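# Put the toy elephant into the child's toy box

## Task

Place the toy elephant inside the daughter's toy box before she comes home from preschool, and leave it resting there.

## Robot and tools

Robot: two arms on a table, left_arm and right_arm, each with six revolute joints and a two-finger parallel gripper with a wrist camera. A camera stand sits behind the arms. Cameras: cam_high, cam_low, cam_left_wrist, cam_right_wrist (each 896x504).

Frame: every hand position, orientation and velocity is in the scene frame. Its origin is at table-top height, halfway between the nominal arm bases; +x points out over the table, +z up, and left_arm is on the +y side (this has nothing to do with left or right in an image). Calibrated bases: left_arm at (+0.029, +0.351, 0) m, right_arm at (+0.027, -0.332, 0) m, both turned only slightly about z. end_effector_position (metres) is the point between the finger pads, roughly 1 cm short of the tips; the fingers point along the gripper's +z and close along its y. Reported hand poses can be off by a few cm, more at long reach.

Row layout, used by both execute_actions and move: one flat list of 14 numbers covering both arms. The first 7 are left_arm, the last 7 right_arm. Within each arm the order is: shoulder, elbow, wrist yaw, wrist roll, wrist pitch, waist, then gripper opening. The six joint numbers are absolute target angles in radians (not offsets). Stated ranges: shoulder 0.000 to 3.142, elbow 0.000 to 3.142, wrist yaw -1.571 to 1.571, wrist roll -2.094 to 2.094, wrist pitch -1.571 to 1.571, waist -2.618 to 3.054. Real ends may differ by up to 0.059 rad; a target too far beyond an end is refused, and one just past the real end is clipped with a "joint sent to its limit" note. Opening is an absolute command from -1 (closed) to +1 (fully open). Always fill both arms: to keep an arm or gripper as it is, repeat its current Joint targets and current opening command (a 0 means half-open, not 'unchanged').

execute_actions(actions, cameras): actions is a list of actions; each action is up to 15 rows, one per 1/30 s step, and a short action repeats its last row to make 15 steps. Per step a joint target can lead the measured angle by at most 0.339 rad (waist, shoulder, elbow) or 2.2 rad (wrist joints), and if the targets would shift the gripper over 200 mm, that arm's targets are pulled back. So big motions need several actions. An empty actions list returns images by default; otherwise request cameras by name, ["all"], or [] for none.

move(target, speed, blend, opening_speed, grip_force, blocking, cameras): target is one 14-number row or a list of up to 15 such rows (absolute joint angles plus openings, same layout), sharing a 10 s budget. speed is rad/s for the joint with the farthest to go, 0.01 to 12.57, default 0.5; one value or one per target. blend in rad rounds corners at intermediate targets (0 = stop at each). opening_speed, 0.2 or more, sets how fast the opening command changes per second on the -1..+1 scale; use it to close gently on the toy. grip_force is newtons per finger pad, 10 to 50, one value or one per arm; it persists, and lower forces close slowly. blocking=false returns after about 0.5 s while the motion continues; a new move replaces it. Joints move together, so grippers follow curves and nothing is avoided automatically, including the other arm. The result ends with a move: line such as done, off_target, moving, held or fault, possibly limits=held.

wait(seconds 0 to 10): lets time pass holding the last command; returns early if a running move ends. stop(): brakes a running move. zoom_image(camera, region [x0, y0, x1, y1] in pixels from the top-left, at most 504 by 504): enlarges part of that camera's newest image. read_manual(section="licences") only gives licence text. finished_scene(scene=1) ends the scene for good; call it only when the elephant sits in the box and stays there without help.

Reading results: Joint positions and Joint velocities list each arm's joints in the row order, plus the finger gap in m (0.094 = fully open). Joint targets shows what the joints are being driven toward now. Tool commands shows current opening commands. grip_measured is the finger opening on the command scale; it reads slightly wide when empty and does not visibly stop at contact, so judge a grasp from torques, images and whether the object lifts. Joint torques are in Joint positions order, include arm weight and carry offsets and noise. "joint command not followed" means the clearance check altered targets. Motor temperatures: MOTOR HOT from 75 °C; at 90 °C the arm folds and idles for the rest of the scene; holding loads or straining toward unreachable poses heats motors.

Avoid: dropping the elephant from height or releasing it while moving; letting anything leave the table or be set down off it; fast impacts with the table, box or stand; pressing far past contact; any contact or squeeze between the two arms (a moderate one can end the scene); strain on the wrist camera cables; arm stops. To release, command an opening well above grip_measured. Objects may occasionally be nudged by outside pushes, so check positions before grasping.

Each tool is called after "Call:" as name([rows], argument=value, ...), one row to a line, values as JSON.

## Session

Call:
execute_actions(actions=[])

Scene clock: 0.00 s.
left_arm: end_effector_position=(+0.4171, +0.4095, +0.1067) grip_measured=+1.000 end_effector_quat_wxyz=(+0.604, -0.058, +0.793, +0.054) | right_arm: end_effector_position=(+0.4257, -0.3794, +0.1324) grip_measured=+1.000 end_effector_quat_wxyz=(+0.626, +0.121, +0.765, -0.085)
Joint names: [shoulder, elbow, wrist yaw, wrist roll, wrist pitch, waist]
Joint positions: left_arm=[1.531 0.313 -0.025 0.009 0.949 0.113 0.094] | right_arm=[1.517 0.37 0.294 0.083 0.936 -0.003 0.094]
Joint velocities: within noise
Joint torques (N m): no reading
Motor temperatures (°C): left_arm=[21 25 21 23 24 24 21] | right_arm=[23 24 20 22 25 23 22]
Heat: left arm: 25 °C; right arm: 25 °C.
Joint targets: left_arm=[1.528 0.316 -0.025 0.010 0.934 0.113] | right_arm=[1.510 0.376 0.295 0.084 0.936 -0.003]
Tool commands: left_gripper/opening=+1.0 right_gripper/opening=+1.0

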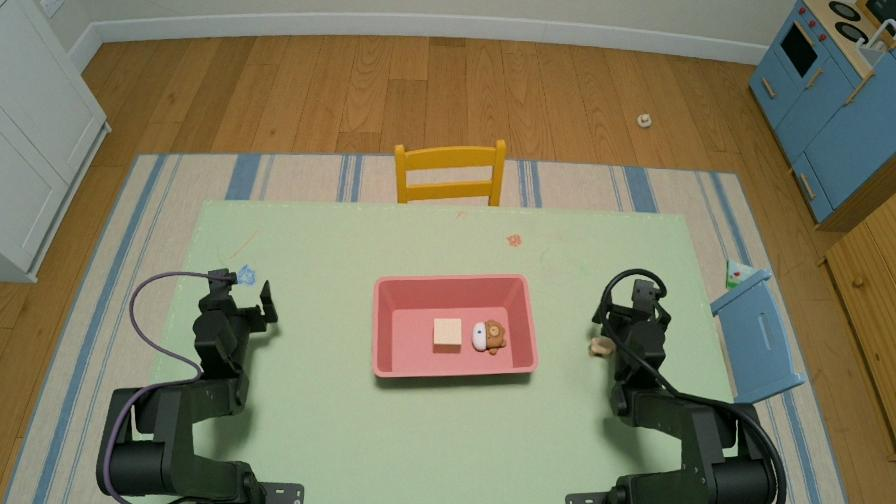

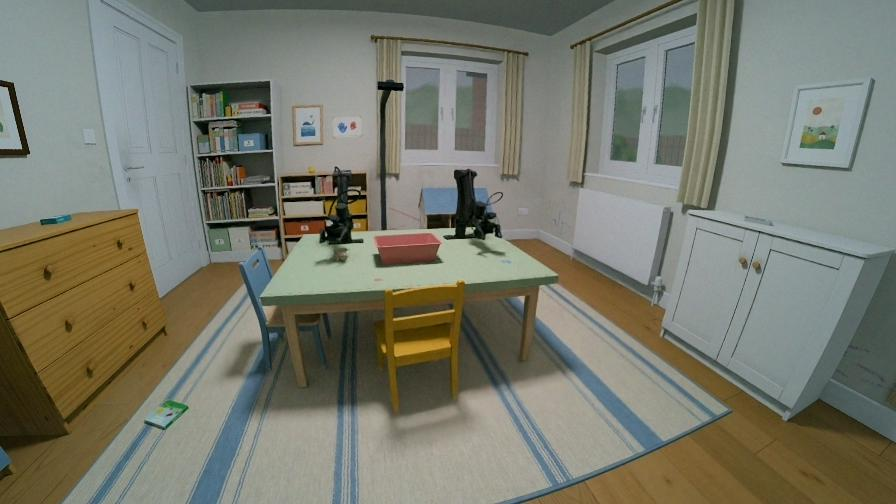

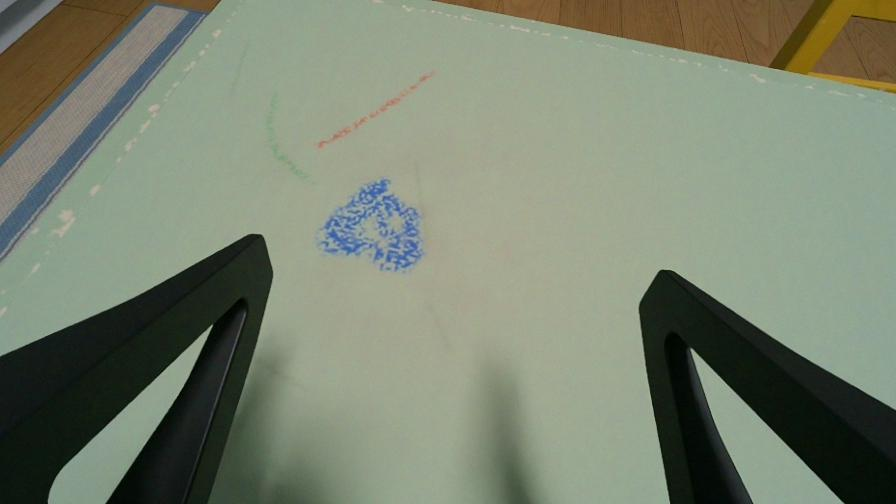

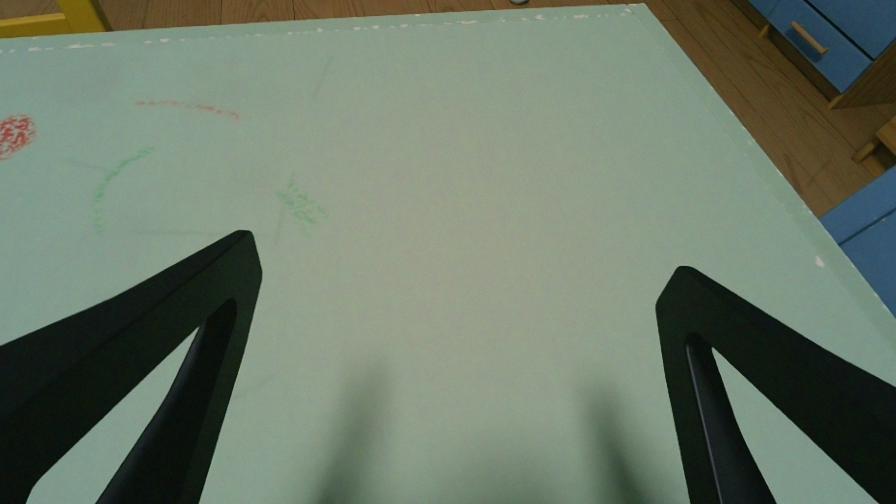

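Call:
zoom_image(camera="cam_high", region=[360, 260, 700, 450])

Call:
zoom_image(camera="cam_low", region=[290, 200, 530, 300])

Call:
zoom_image(camera="cam_high", region=[570, 310, 650, 380])

Scaled by 1.482 from the camera's 896x504 image, which has a finer 1280x720 frame.

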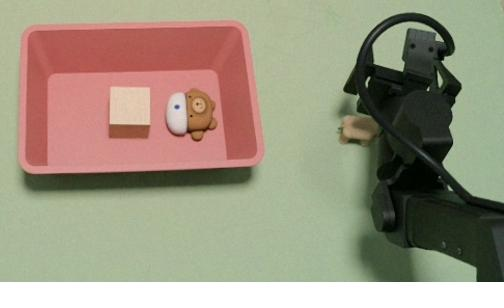

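Scaled by 2.100 from the camera's 896x504 image, which has a finer 1280x720 frame.

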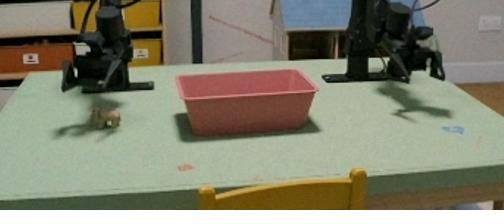

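Scaled by 6.300 from the camera's 896x504 image, which has a finer 1280x720 frame.

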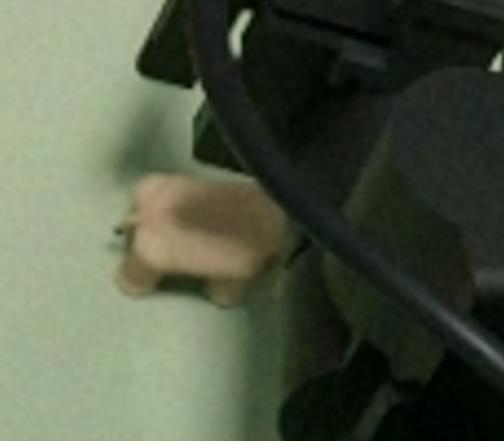

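Call:
zoom_image(camera="cam_low", region=[315, 235, 375, 275])

Scaled by 8.400 from the camera's 896x504 image, which has a finer 1280x720 frame.

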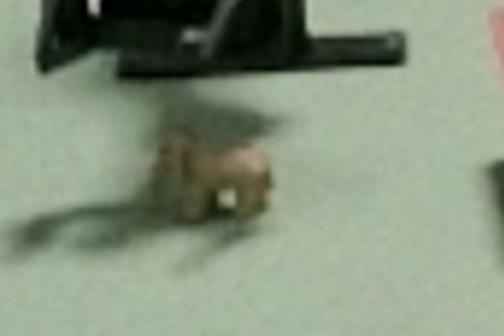

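Call:
move(target=[1.528, 0.316, -0.025, 0.010, 0.934, 0.113, 1.0, 1.87, 1.668, 0.0, 1.571, -1.369, 0.0, 1.0], speed=1.2, cameras=["cam_high","cam_right_wrist"])

Scene clock: 10.07 s.
left_arm: end_effector_position=(+0.4171, +0.4095, +0.1067) grip_measured=+1.000 end_effector_quat_wxyz=(+0.604, -0.058, +0.793, +0.054) | right_arm: end_effector_position=(+0.3740, -0.3283, +0.1281) grip_measured=+1.000 end_effector_quat_wxyz=(+0.005, +0.700, +0.714, +0.002)
Joint names: [shoulder, elbow, wrist yaw, wrist roll, wrist pitch, waist]
Joint positions: left_arm=[1.531 0.313 -0.025 0.009 0.949 0.113 0.094] | right_arm=[1.852 1.637 0.004 1.559 -1.347 -0.003 0.094]
Joint torques (N m): left_arm=[-5.87 6 0.05 -0.02 2.23 -0.02] | right_arm=[-7.27 7.3 -0.05 0.12 0.3 0.2]
Heat: left arm: 26 °C; right arm: 26 °C.
Joint targets: left_arm=[1.528 0.316 -0.025 0.010 0.934 0.113] | right_arm=[1.871 1.667 0.001 1.571 -1.367 0.000]
move: done
camera_calibration:
cam_right_wrist: T_world_to_cam=[[-0.992381, -0.120141, -0.0273174, 0.340355], [-0.106207, 0.721772, 0.683934, 0.196754], [-0.0624514, 0.681624, -0.729032, 0.437393], [0, 0, 0, 1]] pos_world=[0.385975, -0.399258, 0.193604]
Images, in order (width x height): cam_high 896x504, cam_right_wrist 896x504.

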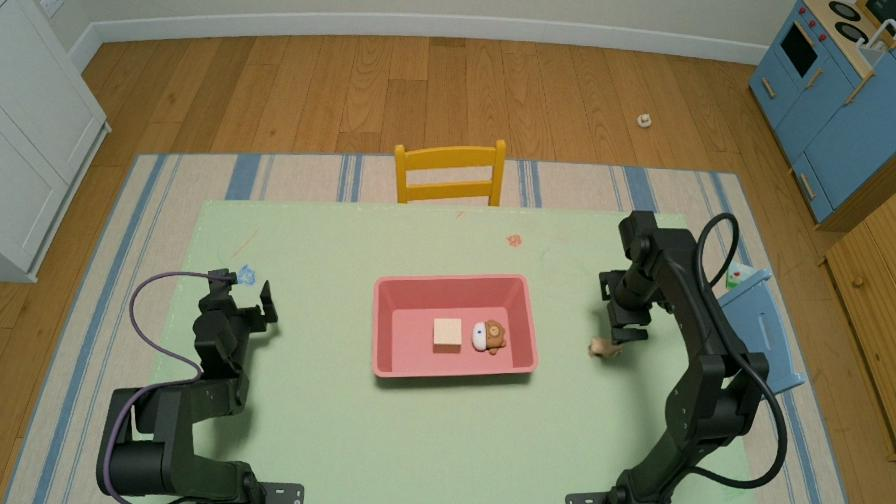

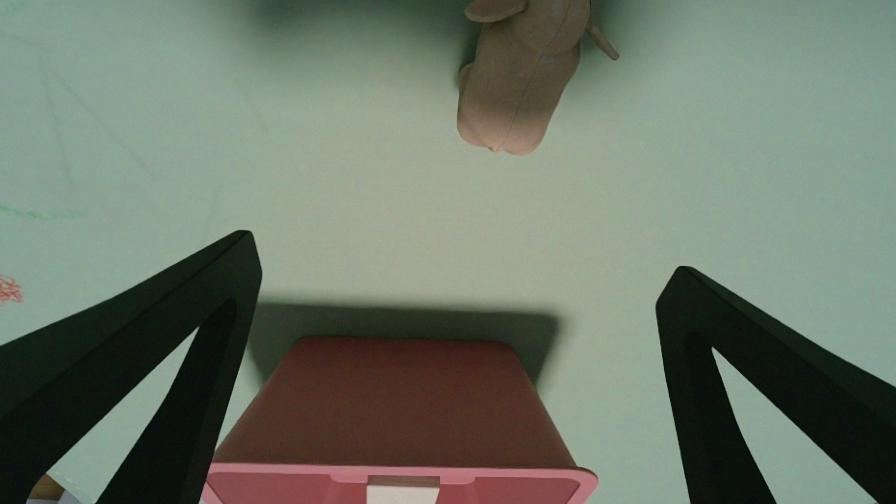

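Call:
move(target=[1.528, 0.316, -0.025, 0.010, 0.934, 0.113, 1.0, 1.815, 1.484, 0.0, 1.571, -1.25, 0.006, 1.0], speed=0.8, cameras=["cam_right_wrist"])

Scene clock: 12.37 s.
left_arm: end_effector_position=(+0.4171, +0.4095, +0.1067) grip_measured=+1.000 end_effector_quat_wxyz=(+0.604, -0.058, +0.793, +0.054) | right_arm: end_effector_position=(+0.3597, -0.3282, +0.0935) grip_measured=+1.000 end_effector_quat_wxyz=(-0.014, +0.700, +0.714, -0.016)
Joint names: [shoulder, elbow, wrist yaw, wrist roll, wrist pitch, waist]
Joint positions: left_arm=[1.531 0.313 -0.025 0.009 0.949 0.113 0.094] | right_arm=[1.852 1.499 0.003 1.559 -1.259 -0.003 0.094]
Joint torques (N m): left_arm=[-5.82 5.9 0.04 0.01 2.22 0.08] | right_arm=[-11.29 3.86 -0.05 0.11 0.46 0.31]
Heat: left arm: 26 °C; right arm: 26 °C.
Joint targets: left_arm=[1.528 0.316 -0.025 0.010 0.934 0.113] | right_arm=[1.815 1.484 0.000 1.571 -1.250 0.002]
move: off_target (right_arm); right_arm: the shoulder is farthest, 0.037 rad from its target
camera_calibration:
cam_right_wrist: T_world_to_cam=[[-0.992507, -0.120041, 0.0227845, 0.320722], [-0.0713838, 0.721024, 0.689223, 0.205514], [-0.0991633, 0.682433, -0.724191, 0.424184], [0, 0, 0, 1]] pos_world=[0.375053, -0.399158, 0.158237]
Images, in order (width x height): cam_right_wrist 896x504.

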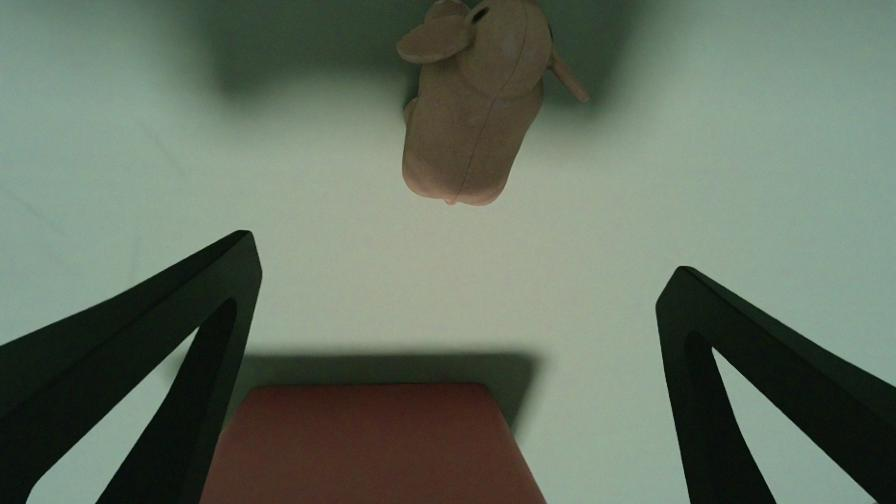

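Call:
move(target=[1.528, 0.316, -0.025, 0.010, 0.934, 0.113, 1.0, 1.835, 1.28, 0.0, 1.571, -1.0, 0.024, 1.0], speed=0.5, cameras=["cam_right_wrist"])

Scene clock: 14.53 s.
left_arm: end_effector_position=(+0.4171, +0.4095, +0.1067) grip_measured=+1.000 end_effector_quat_wxyz=(+0.604, -0.058, +0.793, +0.054) | right_arm: end_effector_position=(+0.3600, -0.3236, +0.0436) grip_measured=+1.000 end_effector_quat_wxyz=(+0.003, +0.695, +0.719, +0.001)
Joint names: [shoulder, elbow, wrist yaw, wrist roll, wrist pitch, waist]
Joint positions: left_arm=[1.531 0.313 -0.025 0.009 0.949 0.113 0.094] | right_arm=[1.85 1.295 0.003 1.559 -1.011 0.011 0.094]
Joint torques (N m): left_arm=[-5.85 5.98 0.03 0.02 2.21 -0.03] | right_arm=[-9.47 3.73 -0.05 0.11 0.55 0.36]
Heat: left arm: 26 °C; right arm: 26 °C.
Joint targets: left_arm=[1.528 0.316 -0.025 0.010 0.934 0.113] | right_arm=[1.835 1.280 0.000 1.571 -1.000 0.016]
move: done
camera_calibration:
cam_right_wrist: T_world_to_cam=[[-0.990749, -0.133758, -0.0228975, 0.319531], [-0.112947, 0.719253, 0.685506, 0.251207], [-0.0752229, 0.681751, -0.727707, 0.376234], [0, 0, 0, 1]] pos_world=[0.37325, -0.394439, 0.108901]
Images, in order (width x height): cam_right_wrist 896x504.

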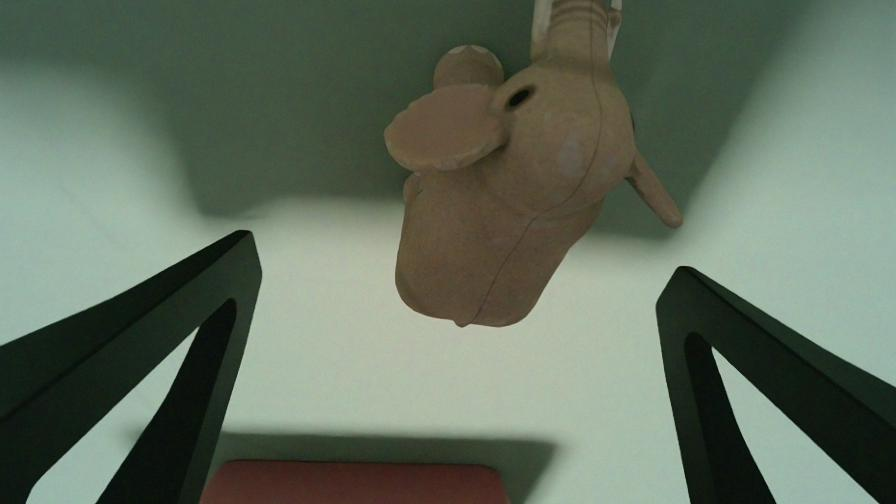

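Call:
move(target=[1.528, 0.316, -0.025, 0.010, 0.934, 0.113, 1.0, 1.855, 1.251, 0.0, 1.571, -0.956, 0.040, 1.0], speed=0.2, cameras=["cam_right_wrist"])

Scene clock: 17.03 s.
left_arm: end_effector_position=(+0.4171, +0.4095, +0.1067) grip_measured=+1.000 end_effector_quat_wxyz=(+0.604, -0.058, +0.793, +0.054) | right_arm: end_effector_position=(+0.3612, -0.3140, +0.0370) grip_measured=+1.000 end_effector_quat_wxyz=(+0.007, +0.685, +0.729, +0.007)
Joint names: [shoulder, elbow, wrist yaw, wrist roll, wrist pitch, waist]
Joint positions: left_arm=[1.531 0.313 -0.025 0.009 0.949 0.113 0.094] | right_arm=[1.85 1.267 0.001 1.559 -0.968 0.038 0.094]
Joint torques (N m): left_arm=[-5.81 5.93 0.04 -0.01 2.23 -0.05] | right_arm=[-8.01 3.62 -0.05 0.13 0.62 0.31]
Heat: left arm: 26 °C; right arm: 26 °C.
Joint targets: left_arm=[1.528 0.316 -0.025 0.010 0.934 0.113] | right_arm=[1.855 1.251 -0.001 1.571 -0.956 0.044]
move: done
camera_calibration:
cam_right_wrist: T_world_to_cam=[[-0.986205, -0.161036, -0.0383129, 0.31222], [-0.143251, 0.714314, 0.685007, 0.258343], [-0.0829431, 0.681045, -0.727529, 0.367585], [0, 0, 0, 1]] pos_world=[0.375409, -0.384601, 0.102424]
Images, in order (width x height): cam_right_wrist 896x504.

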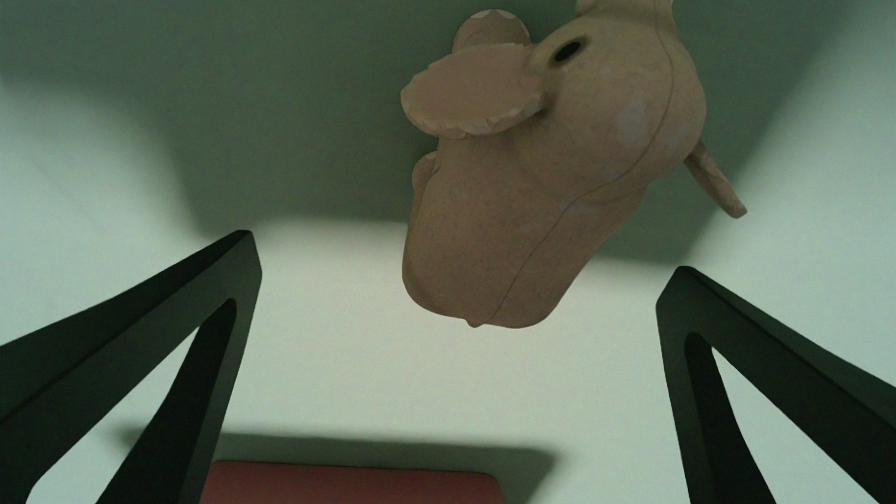

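Call:
move(target=[1.528, 0.316, -0.025, 0.010, 0.934, 0.113, 1.0, 1.872, 1.238, 0.0, 1.68, -0.935, 0.022, 1.0], speed=0.2, cameras=["cam_right_wrist"])

Scene clock: 18.97 s.
left_arm: end_effector_position=(+0.4171, +0.4095, +0.1067) grip_measured=+1.000 end_effector_quat_wxyz=(+0.604, -0.058, +0.793, +0.054) | right_arm: end_effector_position=(+0.3625, -0.3150, +0.0342) grip_measured=+1.000 end_effector_quat_wxyz=(+0.010, +0.725, +0.689, +0.011)
Joint names: [shoulder, elbow, wrist yaw, wrist roll, wrist pitch, waist]
Joint positions: left_arm=[1.531 0.313 -0.025 0.009 0.949 0.113 0.094] | right_arm=[1.85 1.255 0.001 1.668 -0.946 0.035 0.094]
Joint torques (N m): left_arm=[-5.79 5.93 0.02 0 2.23 -0.06] | right_arm=[-6.78 3.58 -0.01 0.15 0.61 -0.5]
Heat: left arm: 27 °C; right arm: 26 °C.
Joint targets: left_arm=[1.528 0.316 -0.025 0.010 0.934 0.113] | right_arm=[1.872 1.238 0.000 1.680 -0.935 0.030]
move: done
camera_calibration:
cam_right_wrist: T_world_to_cam=[[-0.997621, -0.0497203, -0.0477499, 0.352733], [-0.0689344, 0.724076, 0.686266, 0.237245], [0.000453211, 0.687925, -0.725781, 0.338135], [0, 0, 0, 1]] pos_world=[0.368095, -0.386857, 0.0994422]
Images, in order (width x height): cam_right_wrist 896x504.

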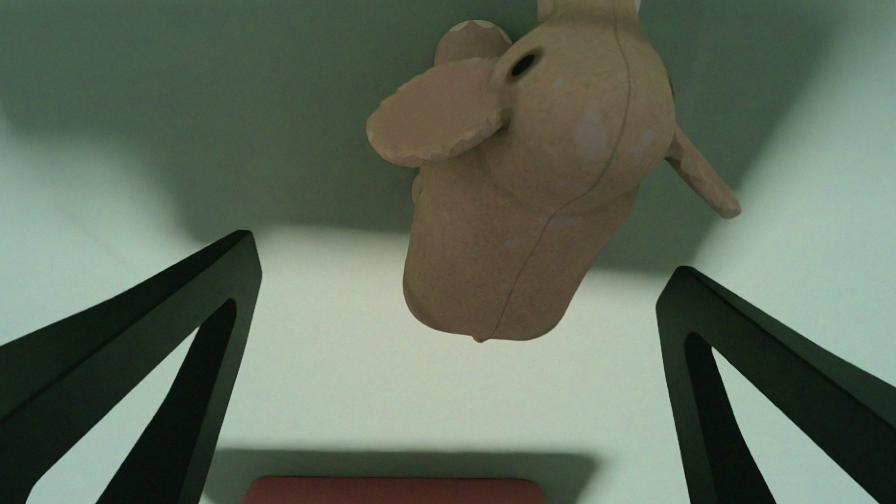

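Call:
move([
  [1.528, 0.316, -0.025, 0.010, 0.934, 0.113, 1.0, 1.872, 1.238, 0.0, 1.68, -0.953, 0.022, 1.0],
  [1.528, 0.316, -0.025, 0.010, 0.934, 0.113, 1.0, 1.872, 1.238, 0.0, 1.68, -0.953, 0.022, -0.45],
], speed=0.2, opening_speed=0.6, grip_force=30, cameras=["cam_right_wrist"])

Scene clock: 23.77 s.
left_arm: end_effector_position=(+0.4171, +0.4095, +0.1067) grip_measured=+1.000 end_effector_quat_wxyz=(+0.604, -0.058, +0.793, +0.054) | right_arm: end_effector_position=(+0.3630, -0.3173, +0.0342) grip_measured=-0.314 end_effector_quat_wxyz=(+0.010, +0.728, +0.686, +0.012)
Joint names: [shoulder, elbow, wrist yaw, wrist roll, wrist pitch, waist]
Joint positions: left_arm=[1.531 0.313 -0.025 0.009 0.949 0.113 0.094] | right_arm=[1.85 1.255 0 1.669 -0.945 0.028 0.032]
Joint torques (N m): left_arm=[-5.85 5.93 0.07 0.01 2.23 -0.05] | right_arm=[-6.76 3.56 0 0.13 0.46 -0.55]
Heat: left arm: 27 °C; right arm: 26 °C.
Joint targets: left_arm=[1.528 0.316 -0.025 0.010 0.934 0.113] | right_arm=[1.872 1.238 0.000 1.680 -0.952 0.022]
grip_force (N): 30, 30
move: done
camera_calibration:
cam_right_wrist: T_world_to_cam=[[-0.997963, -0.0405146, -0.0492864, 0.356285], [-0.0633205, 0.723579, 0.687331, 0.23668], [0.00781565, 0.689052, -0.72467, 0.337346], [0, 0, 0, 1]] pos_world=[0.367909, -0.38927, 0.0993469]
Images, in order (width x height): cam_right_wrist 896x504.

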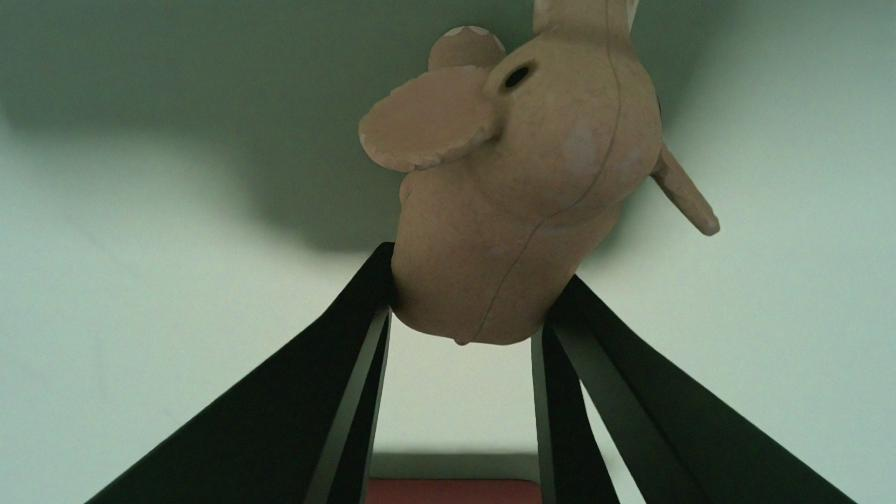

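Call:
move([
  [1.528, 0.316, -0.025, 0.010, 0.934, 0.113, 1.0, 1.82, 1.78, 0.0, 1.66, -1.46, 0.03, -0.45],
  [1.528, 0.316, -0.025, 0.010, 0.934, 0.113, 1.0, 2.005, 1.885, 0.0, 1.144, -0.88, 0.872, -0.45],
], speed=[0.5, 0.7], blend=[0.1, 0], cameras=["cam_high", "cam_right_wrist", "cam_low"])

Scene clock: 28.80 s.
left_arm: end_effector_position=(+0.4171, +0.4095, +0.1067) grip_measured=+1.000 end_effector_quat_wxyz=(+0.604, -0.058, +0.793, +0.054) | right_arm: end_effector_position=(+0.3468, +0.0523, +0.1647) grip_measured=-0.316 end_effector_quat_wxyz=(+0.128, +0.143, +0.958, +0.215)
Joint names: [shoulder, elbow, wrist yaw, wrist roll, wrist pitch, waist]
Joint positions: left_arm=[1.531 0.313 -0.025 0.009 0.949 0.113 0.094] | right_arm=[1.99 1.845 -0.008 1.169 -0.92 0.859 0.032]
Joint torques (N m): left_arm=[-5.83 5.89 0.02 0 2.22 -0.02] | right_arm=[-9.51 8.57 0.08 -0.13 1.6 -0.23]
Heat: left arm: 27 °C; right arm: 26 °C.
Joint targets: left_arm=[1.528 0.316 -0.025 0.010 0.934 0.113] | right_arm=[2.006 1.885 0.000 1.156 -0.881 0.857]
grip_force (N): 30, 30
move: off_target (right_arm); right_arm: the elbow is farthest, 0.040 rad from its target
camera_calibration:
cam_right_wrist: T_world_to_cam=[[-0.119578, -0.887619, -0.444784, 0.166318], [-0.89715, -0.0952763, 0.431329, 0.252715], [-0.425233, 0.450615, -0.784935, 0.34998], [0, 0, 0, 1]] pos_world=[0.395434, 0.0139987, 0.239684]
Images, in order (width x height): cam_high 896x504, cam_low 896x504, cam_right_wrist 896x504.

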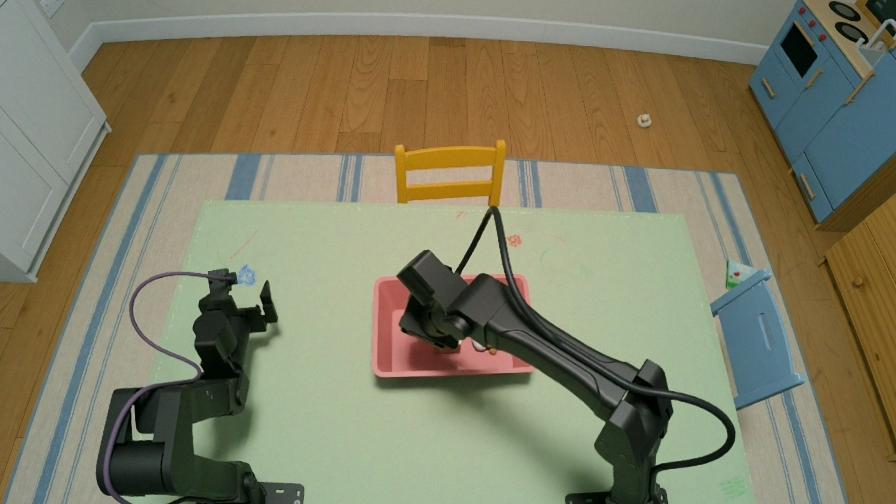

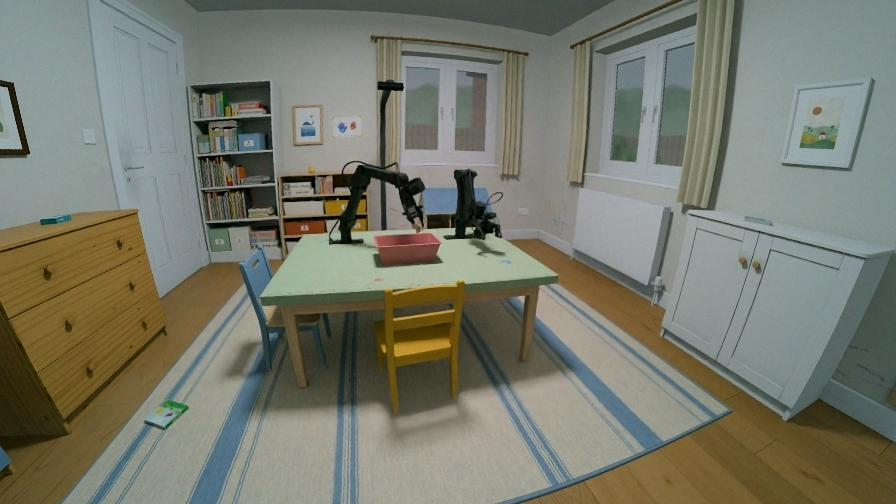

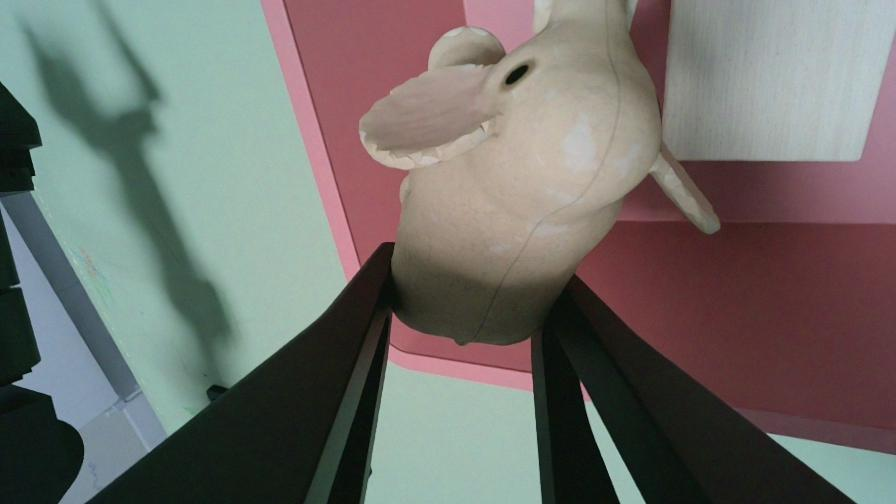

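Call:
move(target=[1.528, 0.316, -0.025, 0.010, 0.934, 0.113, 1.0, 2.356, 2.145, 0.0, 1.16, -1.085, 0.92, -0.45], speed=0.35, cameras=["cam_high", "cam_right_wrist"])

Scene clock: 32.67 s.
left_arm: end_effector_position=(+0.4171, +0.4095, +0.1067) grip_measured=+1.000 end_effector_quat_wxyz=(+0.604, -0.058, +0.793, +0.054) | right_arm: end_effector_position=(+0.3337, +0.0942, +0.0693) grip_measured=-0.316 end_effector_quat_wxyz=(+0.065, +0.111, +0.984, +0.123)
Joint names: [shoulder, elbow, wrist yaw, wrist roll, wrist pitch, waist]
Joint positions: left_arm=[1.531 0.313 -0.025 0.009 0.949 0.113 0.094] | right_arm=[2.341 2.109 -0.008 1.168 -1.06 0.93 0.032]
Joint torques (N m): left_arm=[-5.89 5.96 0.05 0.01 2.21 0.01] | right_arm=[-11.79 8.08 0.08 -0.09 0.68 0.31]
Heat: left arm: 27 °C; right arm: 26 °C.
Joint targets: left_arm=[1.528 0.316 -0.025 0.010 0.934 0.113] | right_arm=[2.356 2.145 0.000 1.159 -1.085 0.934]
grip_force (N): 30, 30
move: off_target (right_arm); right_arm: the elbow is farthest, 0.036 rad from its target
camera_calibration:
cam_right_wrist: T_world_to_cam=[[-0.102807, -0.959267, -0.263132, 0.148049], [-0.821308, -0.0673702, 0.566493, 0.248774], [-0.561145, 0.274352, -0.780927, 0.3123], [0, 0, 0, 1]] pos_world=[0.394786, 0.0730983, 0.141911]
Images, in order (width x height): cam_high 896x504, cam_right_wrist 896x504.

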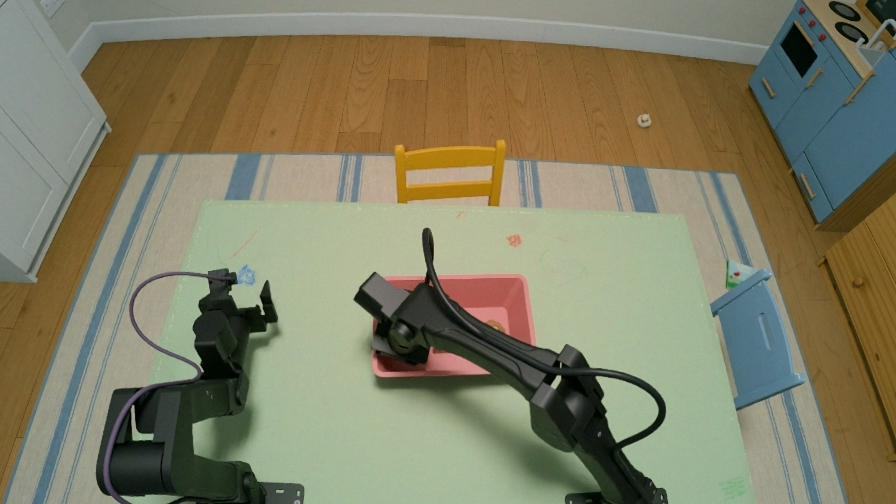

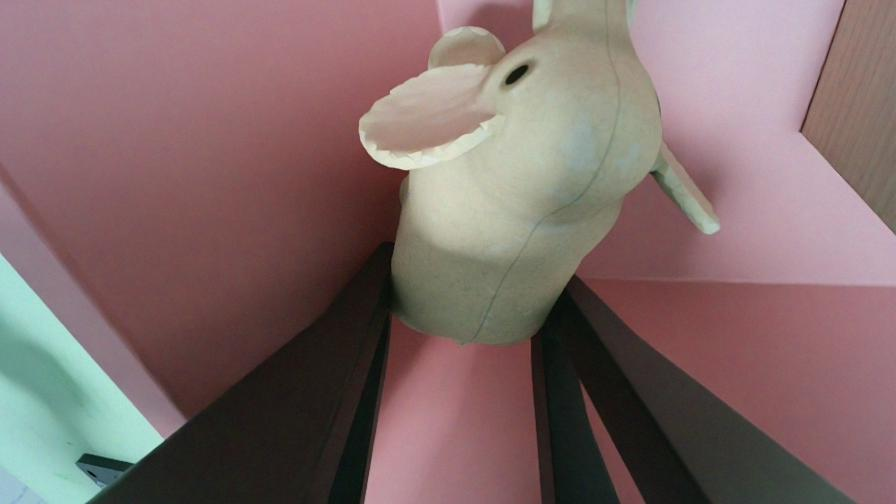

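Call:
move([
  [1.528, 0.316, -0.025, 0.010, 0.934, 0.113, 1.0, 2.356, 2.145, 0.0, 1.15, -1.155, 0.893, -0.45],
  [1.528, 0.316, -0.025, 0.010, 0.934, 0.113, 1.0, 2.356, 2.055, 0.0, 1.15, -1.06, 0.893, -0.45],
], speed=[0.2, 0.12], blend=[0.01, 0], cameras=["cam_high", "cam_right_wrist"])

Scene clock: 35.43 s.
left_arm: end_effector_position=(+0.4171, +0.4095, +0.1067) grip_measured=+1.000 end_effector_quat_wxyz=(+0.604, -0.058, +0.793, +0.054) | right_arm: end_effector_position=(+0.3452, +0.0661, +0.0558) grip_measured=-0.316 end_effector_quat_wxyz=(+0.053, +0.133, +0.985, +0.094)
Joint names: [shoulder, elbow, wrist yaw, wrist roll, wrist pitch, waist]
Joint positions: left_arm=[1.531 0.313 -0.025 0.009 0.949 0.113 0.094] | right_arm=[2.341 2.071 -0.008 1.16 -1.084 0.879 0.032]
Joint torques (N m): left_arm=[-5.85 5.85 0.04 0.01 2.24 0.01] | right_arm=[-11.7 4.18 0.07 -0.1 1.03 0.06]
Heat: left arm: 27 °C; right arm: 27 °C.
Joint targets: left_arm=[1.528 0.316 -0.025 0.010 0.934 0.113] | right_arm=[2.356 2.056 0.000 1.150 -1.060 0.881]
grip_force (N): 30, 30
move: done
camera_calibration:
cam_right_wrist: T_world_to_cam=[[-0.153054, -0.965803, -0.209282, 0.133531], [-0.801383, -0.00261645, 0.598146, 0.251069], [-0.578239, 0.259264, -0.773578, 0.322388], [0, 0, 0, 1]] pos_world=[0.408057, 0.0460382, 0.127162]
Images, in order (width x height): cam_high 896x504, cam_right_wrist 896x504.

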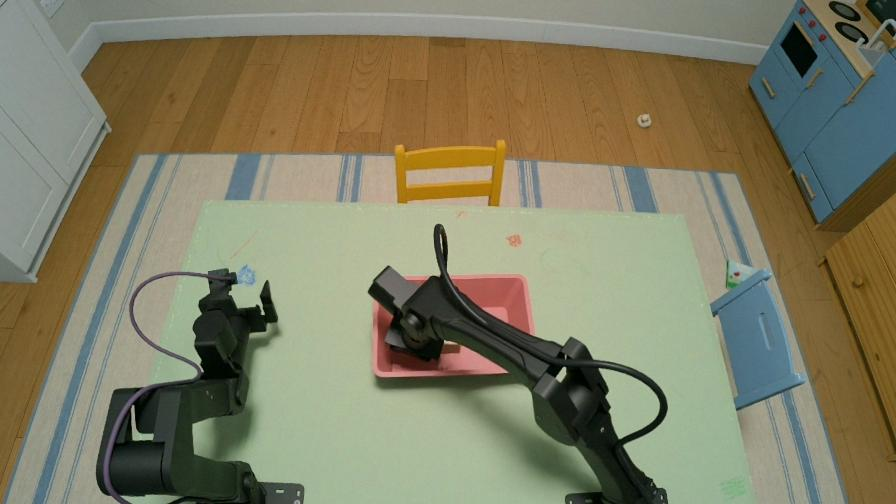

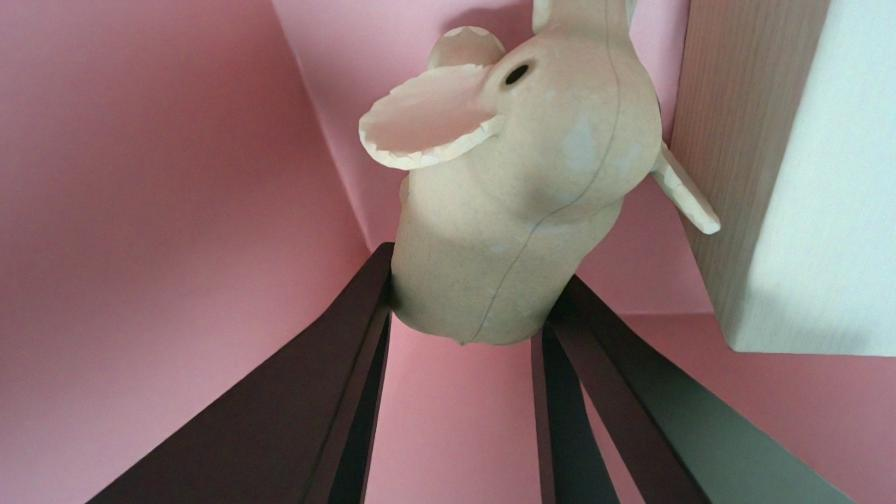

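Call:
move([
  [1.528, 0.316, -0.025, 0.010, 0.934, 0.113, 1.0, 2.356, 2.055, 0.0, 1.16, -1.06, 0.908, -0.45],
  [1.528, 0.316, -0.025, 0.010, 0.934, 0.113, 1.0, 2.356, 2.018, 0.0, 1.16, -1.03, 0.908, -0.45],
], speed=[0.15, 0.08], cameras=["cam_right_wrist"])

Scene clock: 37.37 s.
left_arm: end_effector_position=(+0.4171, +0.4095, +0.1067) grip_measured=+1.000 end_effector_quat_wxyz=(+0.604, -0.058, +0.793, +0.054) | right_arm: end_effector_position=(+0.3283, +0.0762, +0.0461) grip_measured=-0.316 end_effector_quat_wxyz=(+0.049, +0.113, +0.988, +0.092)
Joint names: [shoulder, elbow, wrist yaw, wrist roll, wrist pitch, waist]
Joint positions: left_arm=[1.531 0.313 -0.025 0.009 0.949 0.113 0.094] | right_arm=[2.341 2.034 -0.008 1.157 -1.055 0.917 0.032]
Joint torques (N m): left_arm=[-5.85 5.94 0.04 0.01 2.22 0.01] | right_arm=[-11.69 4.14 0.08 0 1.02 0.08]
Heat: left arm: 27 °C; right arm: 27 °C.
Joint targets: left_arm=[1.528 0.316 -0.025 0.010 0.934 0.113] | right_arm=[2.356 2.018 0.000 1.157 -1.031 0.920]
grip_force (N): 30, 30
move: done
camera_calibration:
cam_right_wrist: T_world_to_cam=[[-0.113753, -0.972645, -0.20254, 0.125961], [-0.798148, -0.0319329, 0.601615, 0.244385], [-0.591625, 0.230092, -0.772682, 0.309143], [0, 0, 0, 1]] pos_world=[0.392281, 0.0591878, 0.117355]
Images, in order (width x height): cam_right_wrist 896x504.

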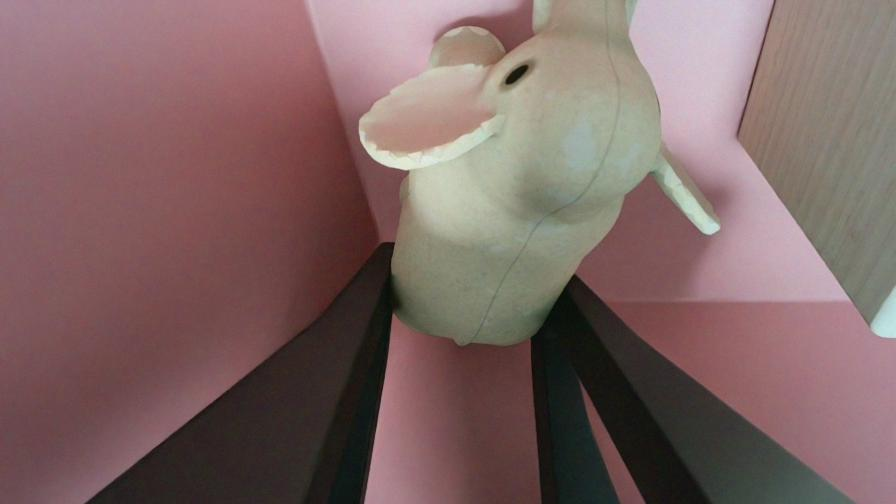

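Call:
move(target=[1.528, 0.316, -0.025, 0.010, 0.934, 0.113, 1.0, 2.356, 1.996, 0.0, 1.16, -1.008, 0.915, -0.45], speed=0.06, cameras=["cam_right_wrist"])

Scene clock: 38.27 s.
left_arm: end_effector_position=(+0.4171, +0.4095, +0.1067) grip_measured=+1.000 end_effector_quat_wxyz=(+0.604, -0.058, +0.793, +0.054) | right_arm: end_effector_position=(+0.3281, +0.0760, +0.0422) grip_measured=-0.316 end_effector_quat_wxyz=(+0.049, +0.113, +0.988, +0.092)
Joint names: [shoulder, elbow, wrist yaw, wrist roll, wrist pitch, waist]
Joint positions: left_arm=[1.531 0.313 -0.025 0.009 0.949 0.113 0.094] | right_arm=[2.341 2.019 -0.008 1.157 -1.04 0.917 0.032]
Joint torques (N m): left_arm=[-5.83 5.96 0.04 0.02 2.22 -0.12] | right_arm=[-11.67 3.58 0.07 0.05 1.1 -0.28]
Motor temperatures (°C): left_arm=[23 27 21 23 27 24 21] | right_arm=[28 26 20 22 25 23 22]
Heat: left arm: 27 °C; right arm: 28 °C.
Joint targets: left_arm=[1.528 0.316 -0.025 0.010 0.934 0.113] | right_arm=[2.356 1.995 0.000 1.160 -1.008 0.915]
grip_force (N): 30, 30
move: done
camera_calibration:
cam_right_wrist: T_world_to_cam=[[-0.113753, -0.972645, -0.20254, 0.124974], [-0.798148, -0.0319329, 0.601615, 0.246506], [-0.591625, 0.230092, -0.772682, 0.306134], [0, 0, 0, 1]] pos_world=[0.392081, 0.0589878, 0.113555]
Images, in order (width x height): cam_right_wrist 896x504.

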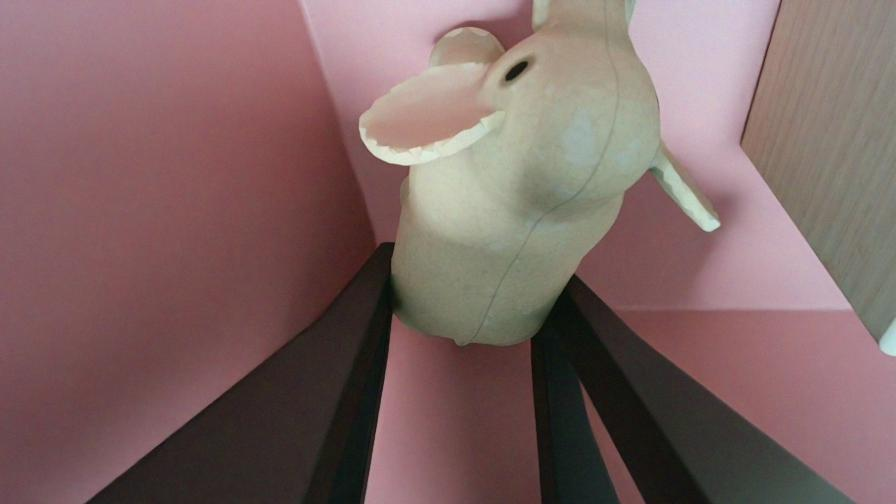

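Call:
move(target=[1.528, 0.316, -0.025, 0.010, 0.934, 0.113, 1.0, 2.356, 1.996, 0.0, 1.16, -1.008, 0.915, 0.05], speed=0.1, opening_speed=0.4, cameras=["cam_right_wrist"])

Scene clock: 40.10 s.
left_arm: end_effector_position=(+0.4171, +0.4095, +0.1067) grip_measured=+1.000 end_effector_quat_wxyz=(+0.604, -0.058, +0.793, +0.054) | right_arm: end_effector_position=(+0.3321, +0.0761, +0.0416) grip_measured=+0.048 end_effector_quat_wxyz=(+0.052, +0.112, +0.988, +0.096)
Joint names: [shoulder, elbow, wrist yaw, wrist roll, wrist pitch, waist]
Joint positions: left_arm=[1.531 0.313 -0.025 0.009 0.949 0.113 0.094] | right_arm=[2.341 2.014 -0.008 1.149 -1.024 0.911 0.049]
Joint torques (N m): left_arm=[-5.86 5.89 0.04 0.01 2.23 -0.06] | right_arm=[-11.71 3.99 0.08 0.04 0.96 -0.28]
Heat: left arm: 27 °C; right arm: 28 °C.
Joint targets: left_arm=[1.528 0.316 -0.025 0.010 0.934 0.113] | right_arm=[2.356 1.996 0.000 1.152 -1.008 0.909]
grip_force (N): 30, 30
move: done
camera_calibration:
cam_right_wrist: T_world_to_cam=[[-0.110843, -0.97121, -0.210865, 0.124728], [-0.802783, -0.0375823, 0.595086, 0.252372], [-0.585878, 0.23524, -0.775506, 0.305789], [0, 0, 0, 1]] pos_world=[0.39558, 0.058688, 0.113259]
Images, in order (width x height): cam_right_wrist 896x504.

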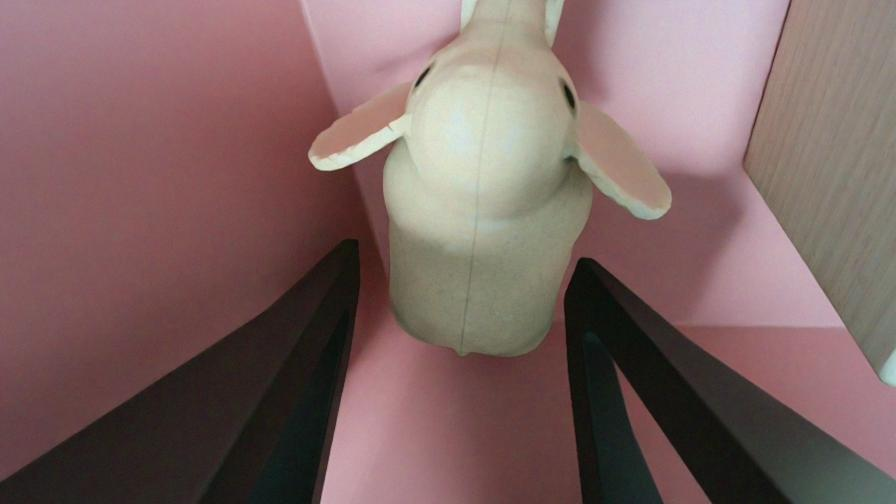

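Call:
move([
  [1.528, 0.316, -0.025, 0.010, 0.934, 0.113, 1.0, 2.285, 2.155, 0.0, 1.16, -1.22, 0.909, 0.05],
  [1.528, 0.316, -0.025, 0.010, 0.934, 0.113, 1.0, 1.966, 1.99, 0.0, 1.16, -1.104, 0.909, 0.05],
], speed=[0.25, 0.6], blend=[0.05, 0], cameras=["cam_high", "cam_right_wrist"])

Scene clock: 42.73 s.
left_arm: end_effector_position=(+0.4171, +0.4095, +0.1067) grip_measured=+1.000 end_effector_quat_wxyz=(+0.604, -0.058, +0.793, +0.054) | right_arm: end_effector_position=(+0.3181, +0.0515, +0.2014) grip_measured=+0.048 end_effector_quat_wxyz=(+0.113, +0.119, +0.966, +0.199)
Joint names: [shoulder, elbow, wrist yaw, wrist roll, wrist pitch, waist]
Joint positions: left_arm=[1.531 0.313 -0.025 0.009 0.949 0.113 0.094] | right_arm=[1.985 2.008 -0.008 1.163 -1.132 0.904 0.049]
Joint torques (N m): left_arm=[-5.83 5.94 0.05 0 2.24 -0.08] | right_arm=[-11.71 4.22 0.08 0.08 1.43 -0.28]
Heat: left arm: 28 °C; right arm: 29 °C.
Joint targets: left_arm=[1.528 0.316 -0.025 0.010 0.934 0.113] | right_arm=[1.966 1.991 0.000 1.171 -1.104 0.901]
grip_force (N): 30, 30
move: done
camera_calibration:
cam_right_wrist: T_world_to_cam=[[-0.0856785, -0.908288, -0.409478, 0.161687], [-0.880304, -0.123467, 0.458062, 0.201748], [-0.466609, 0.399711, -0.788991, 0.383591], [0, 0, 0, 1]] pos_world=[0.37044, 0.0184418, 0.276444]
Images, in order (width x height): cam_high 896x504, cam_right_wrist 896x504.

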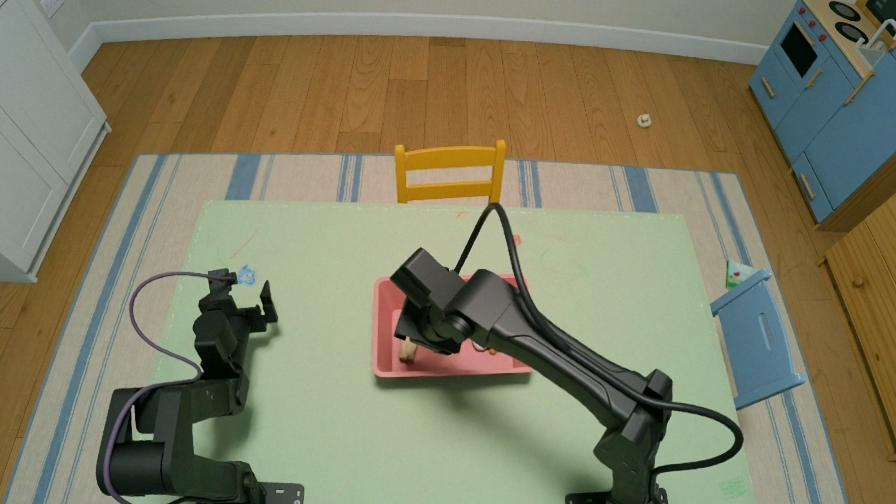

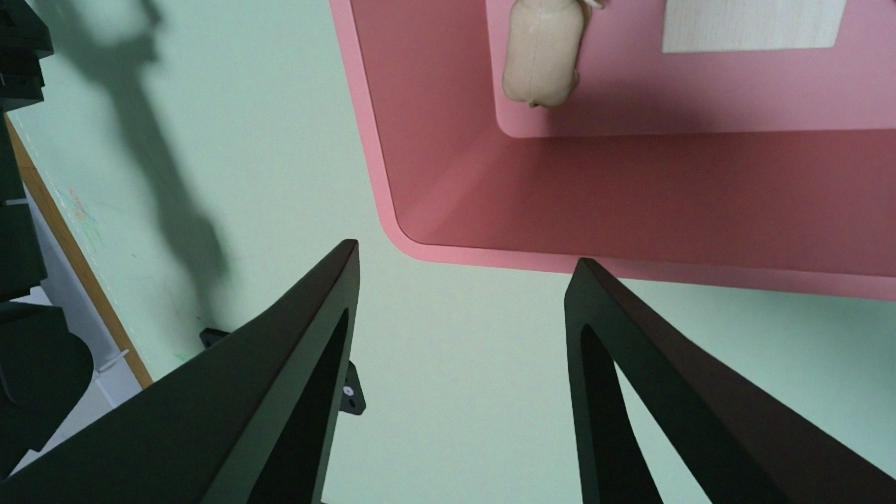

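The elephant is standing in the toy box and the gripper is clear of it, so I'm ending the scene.

Call:
finished_scene()

The scene is finished: the task was done.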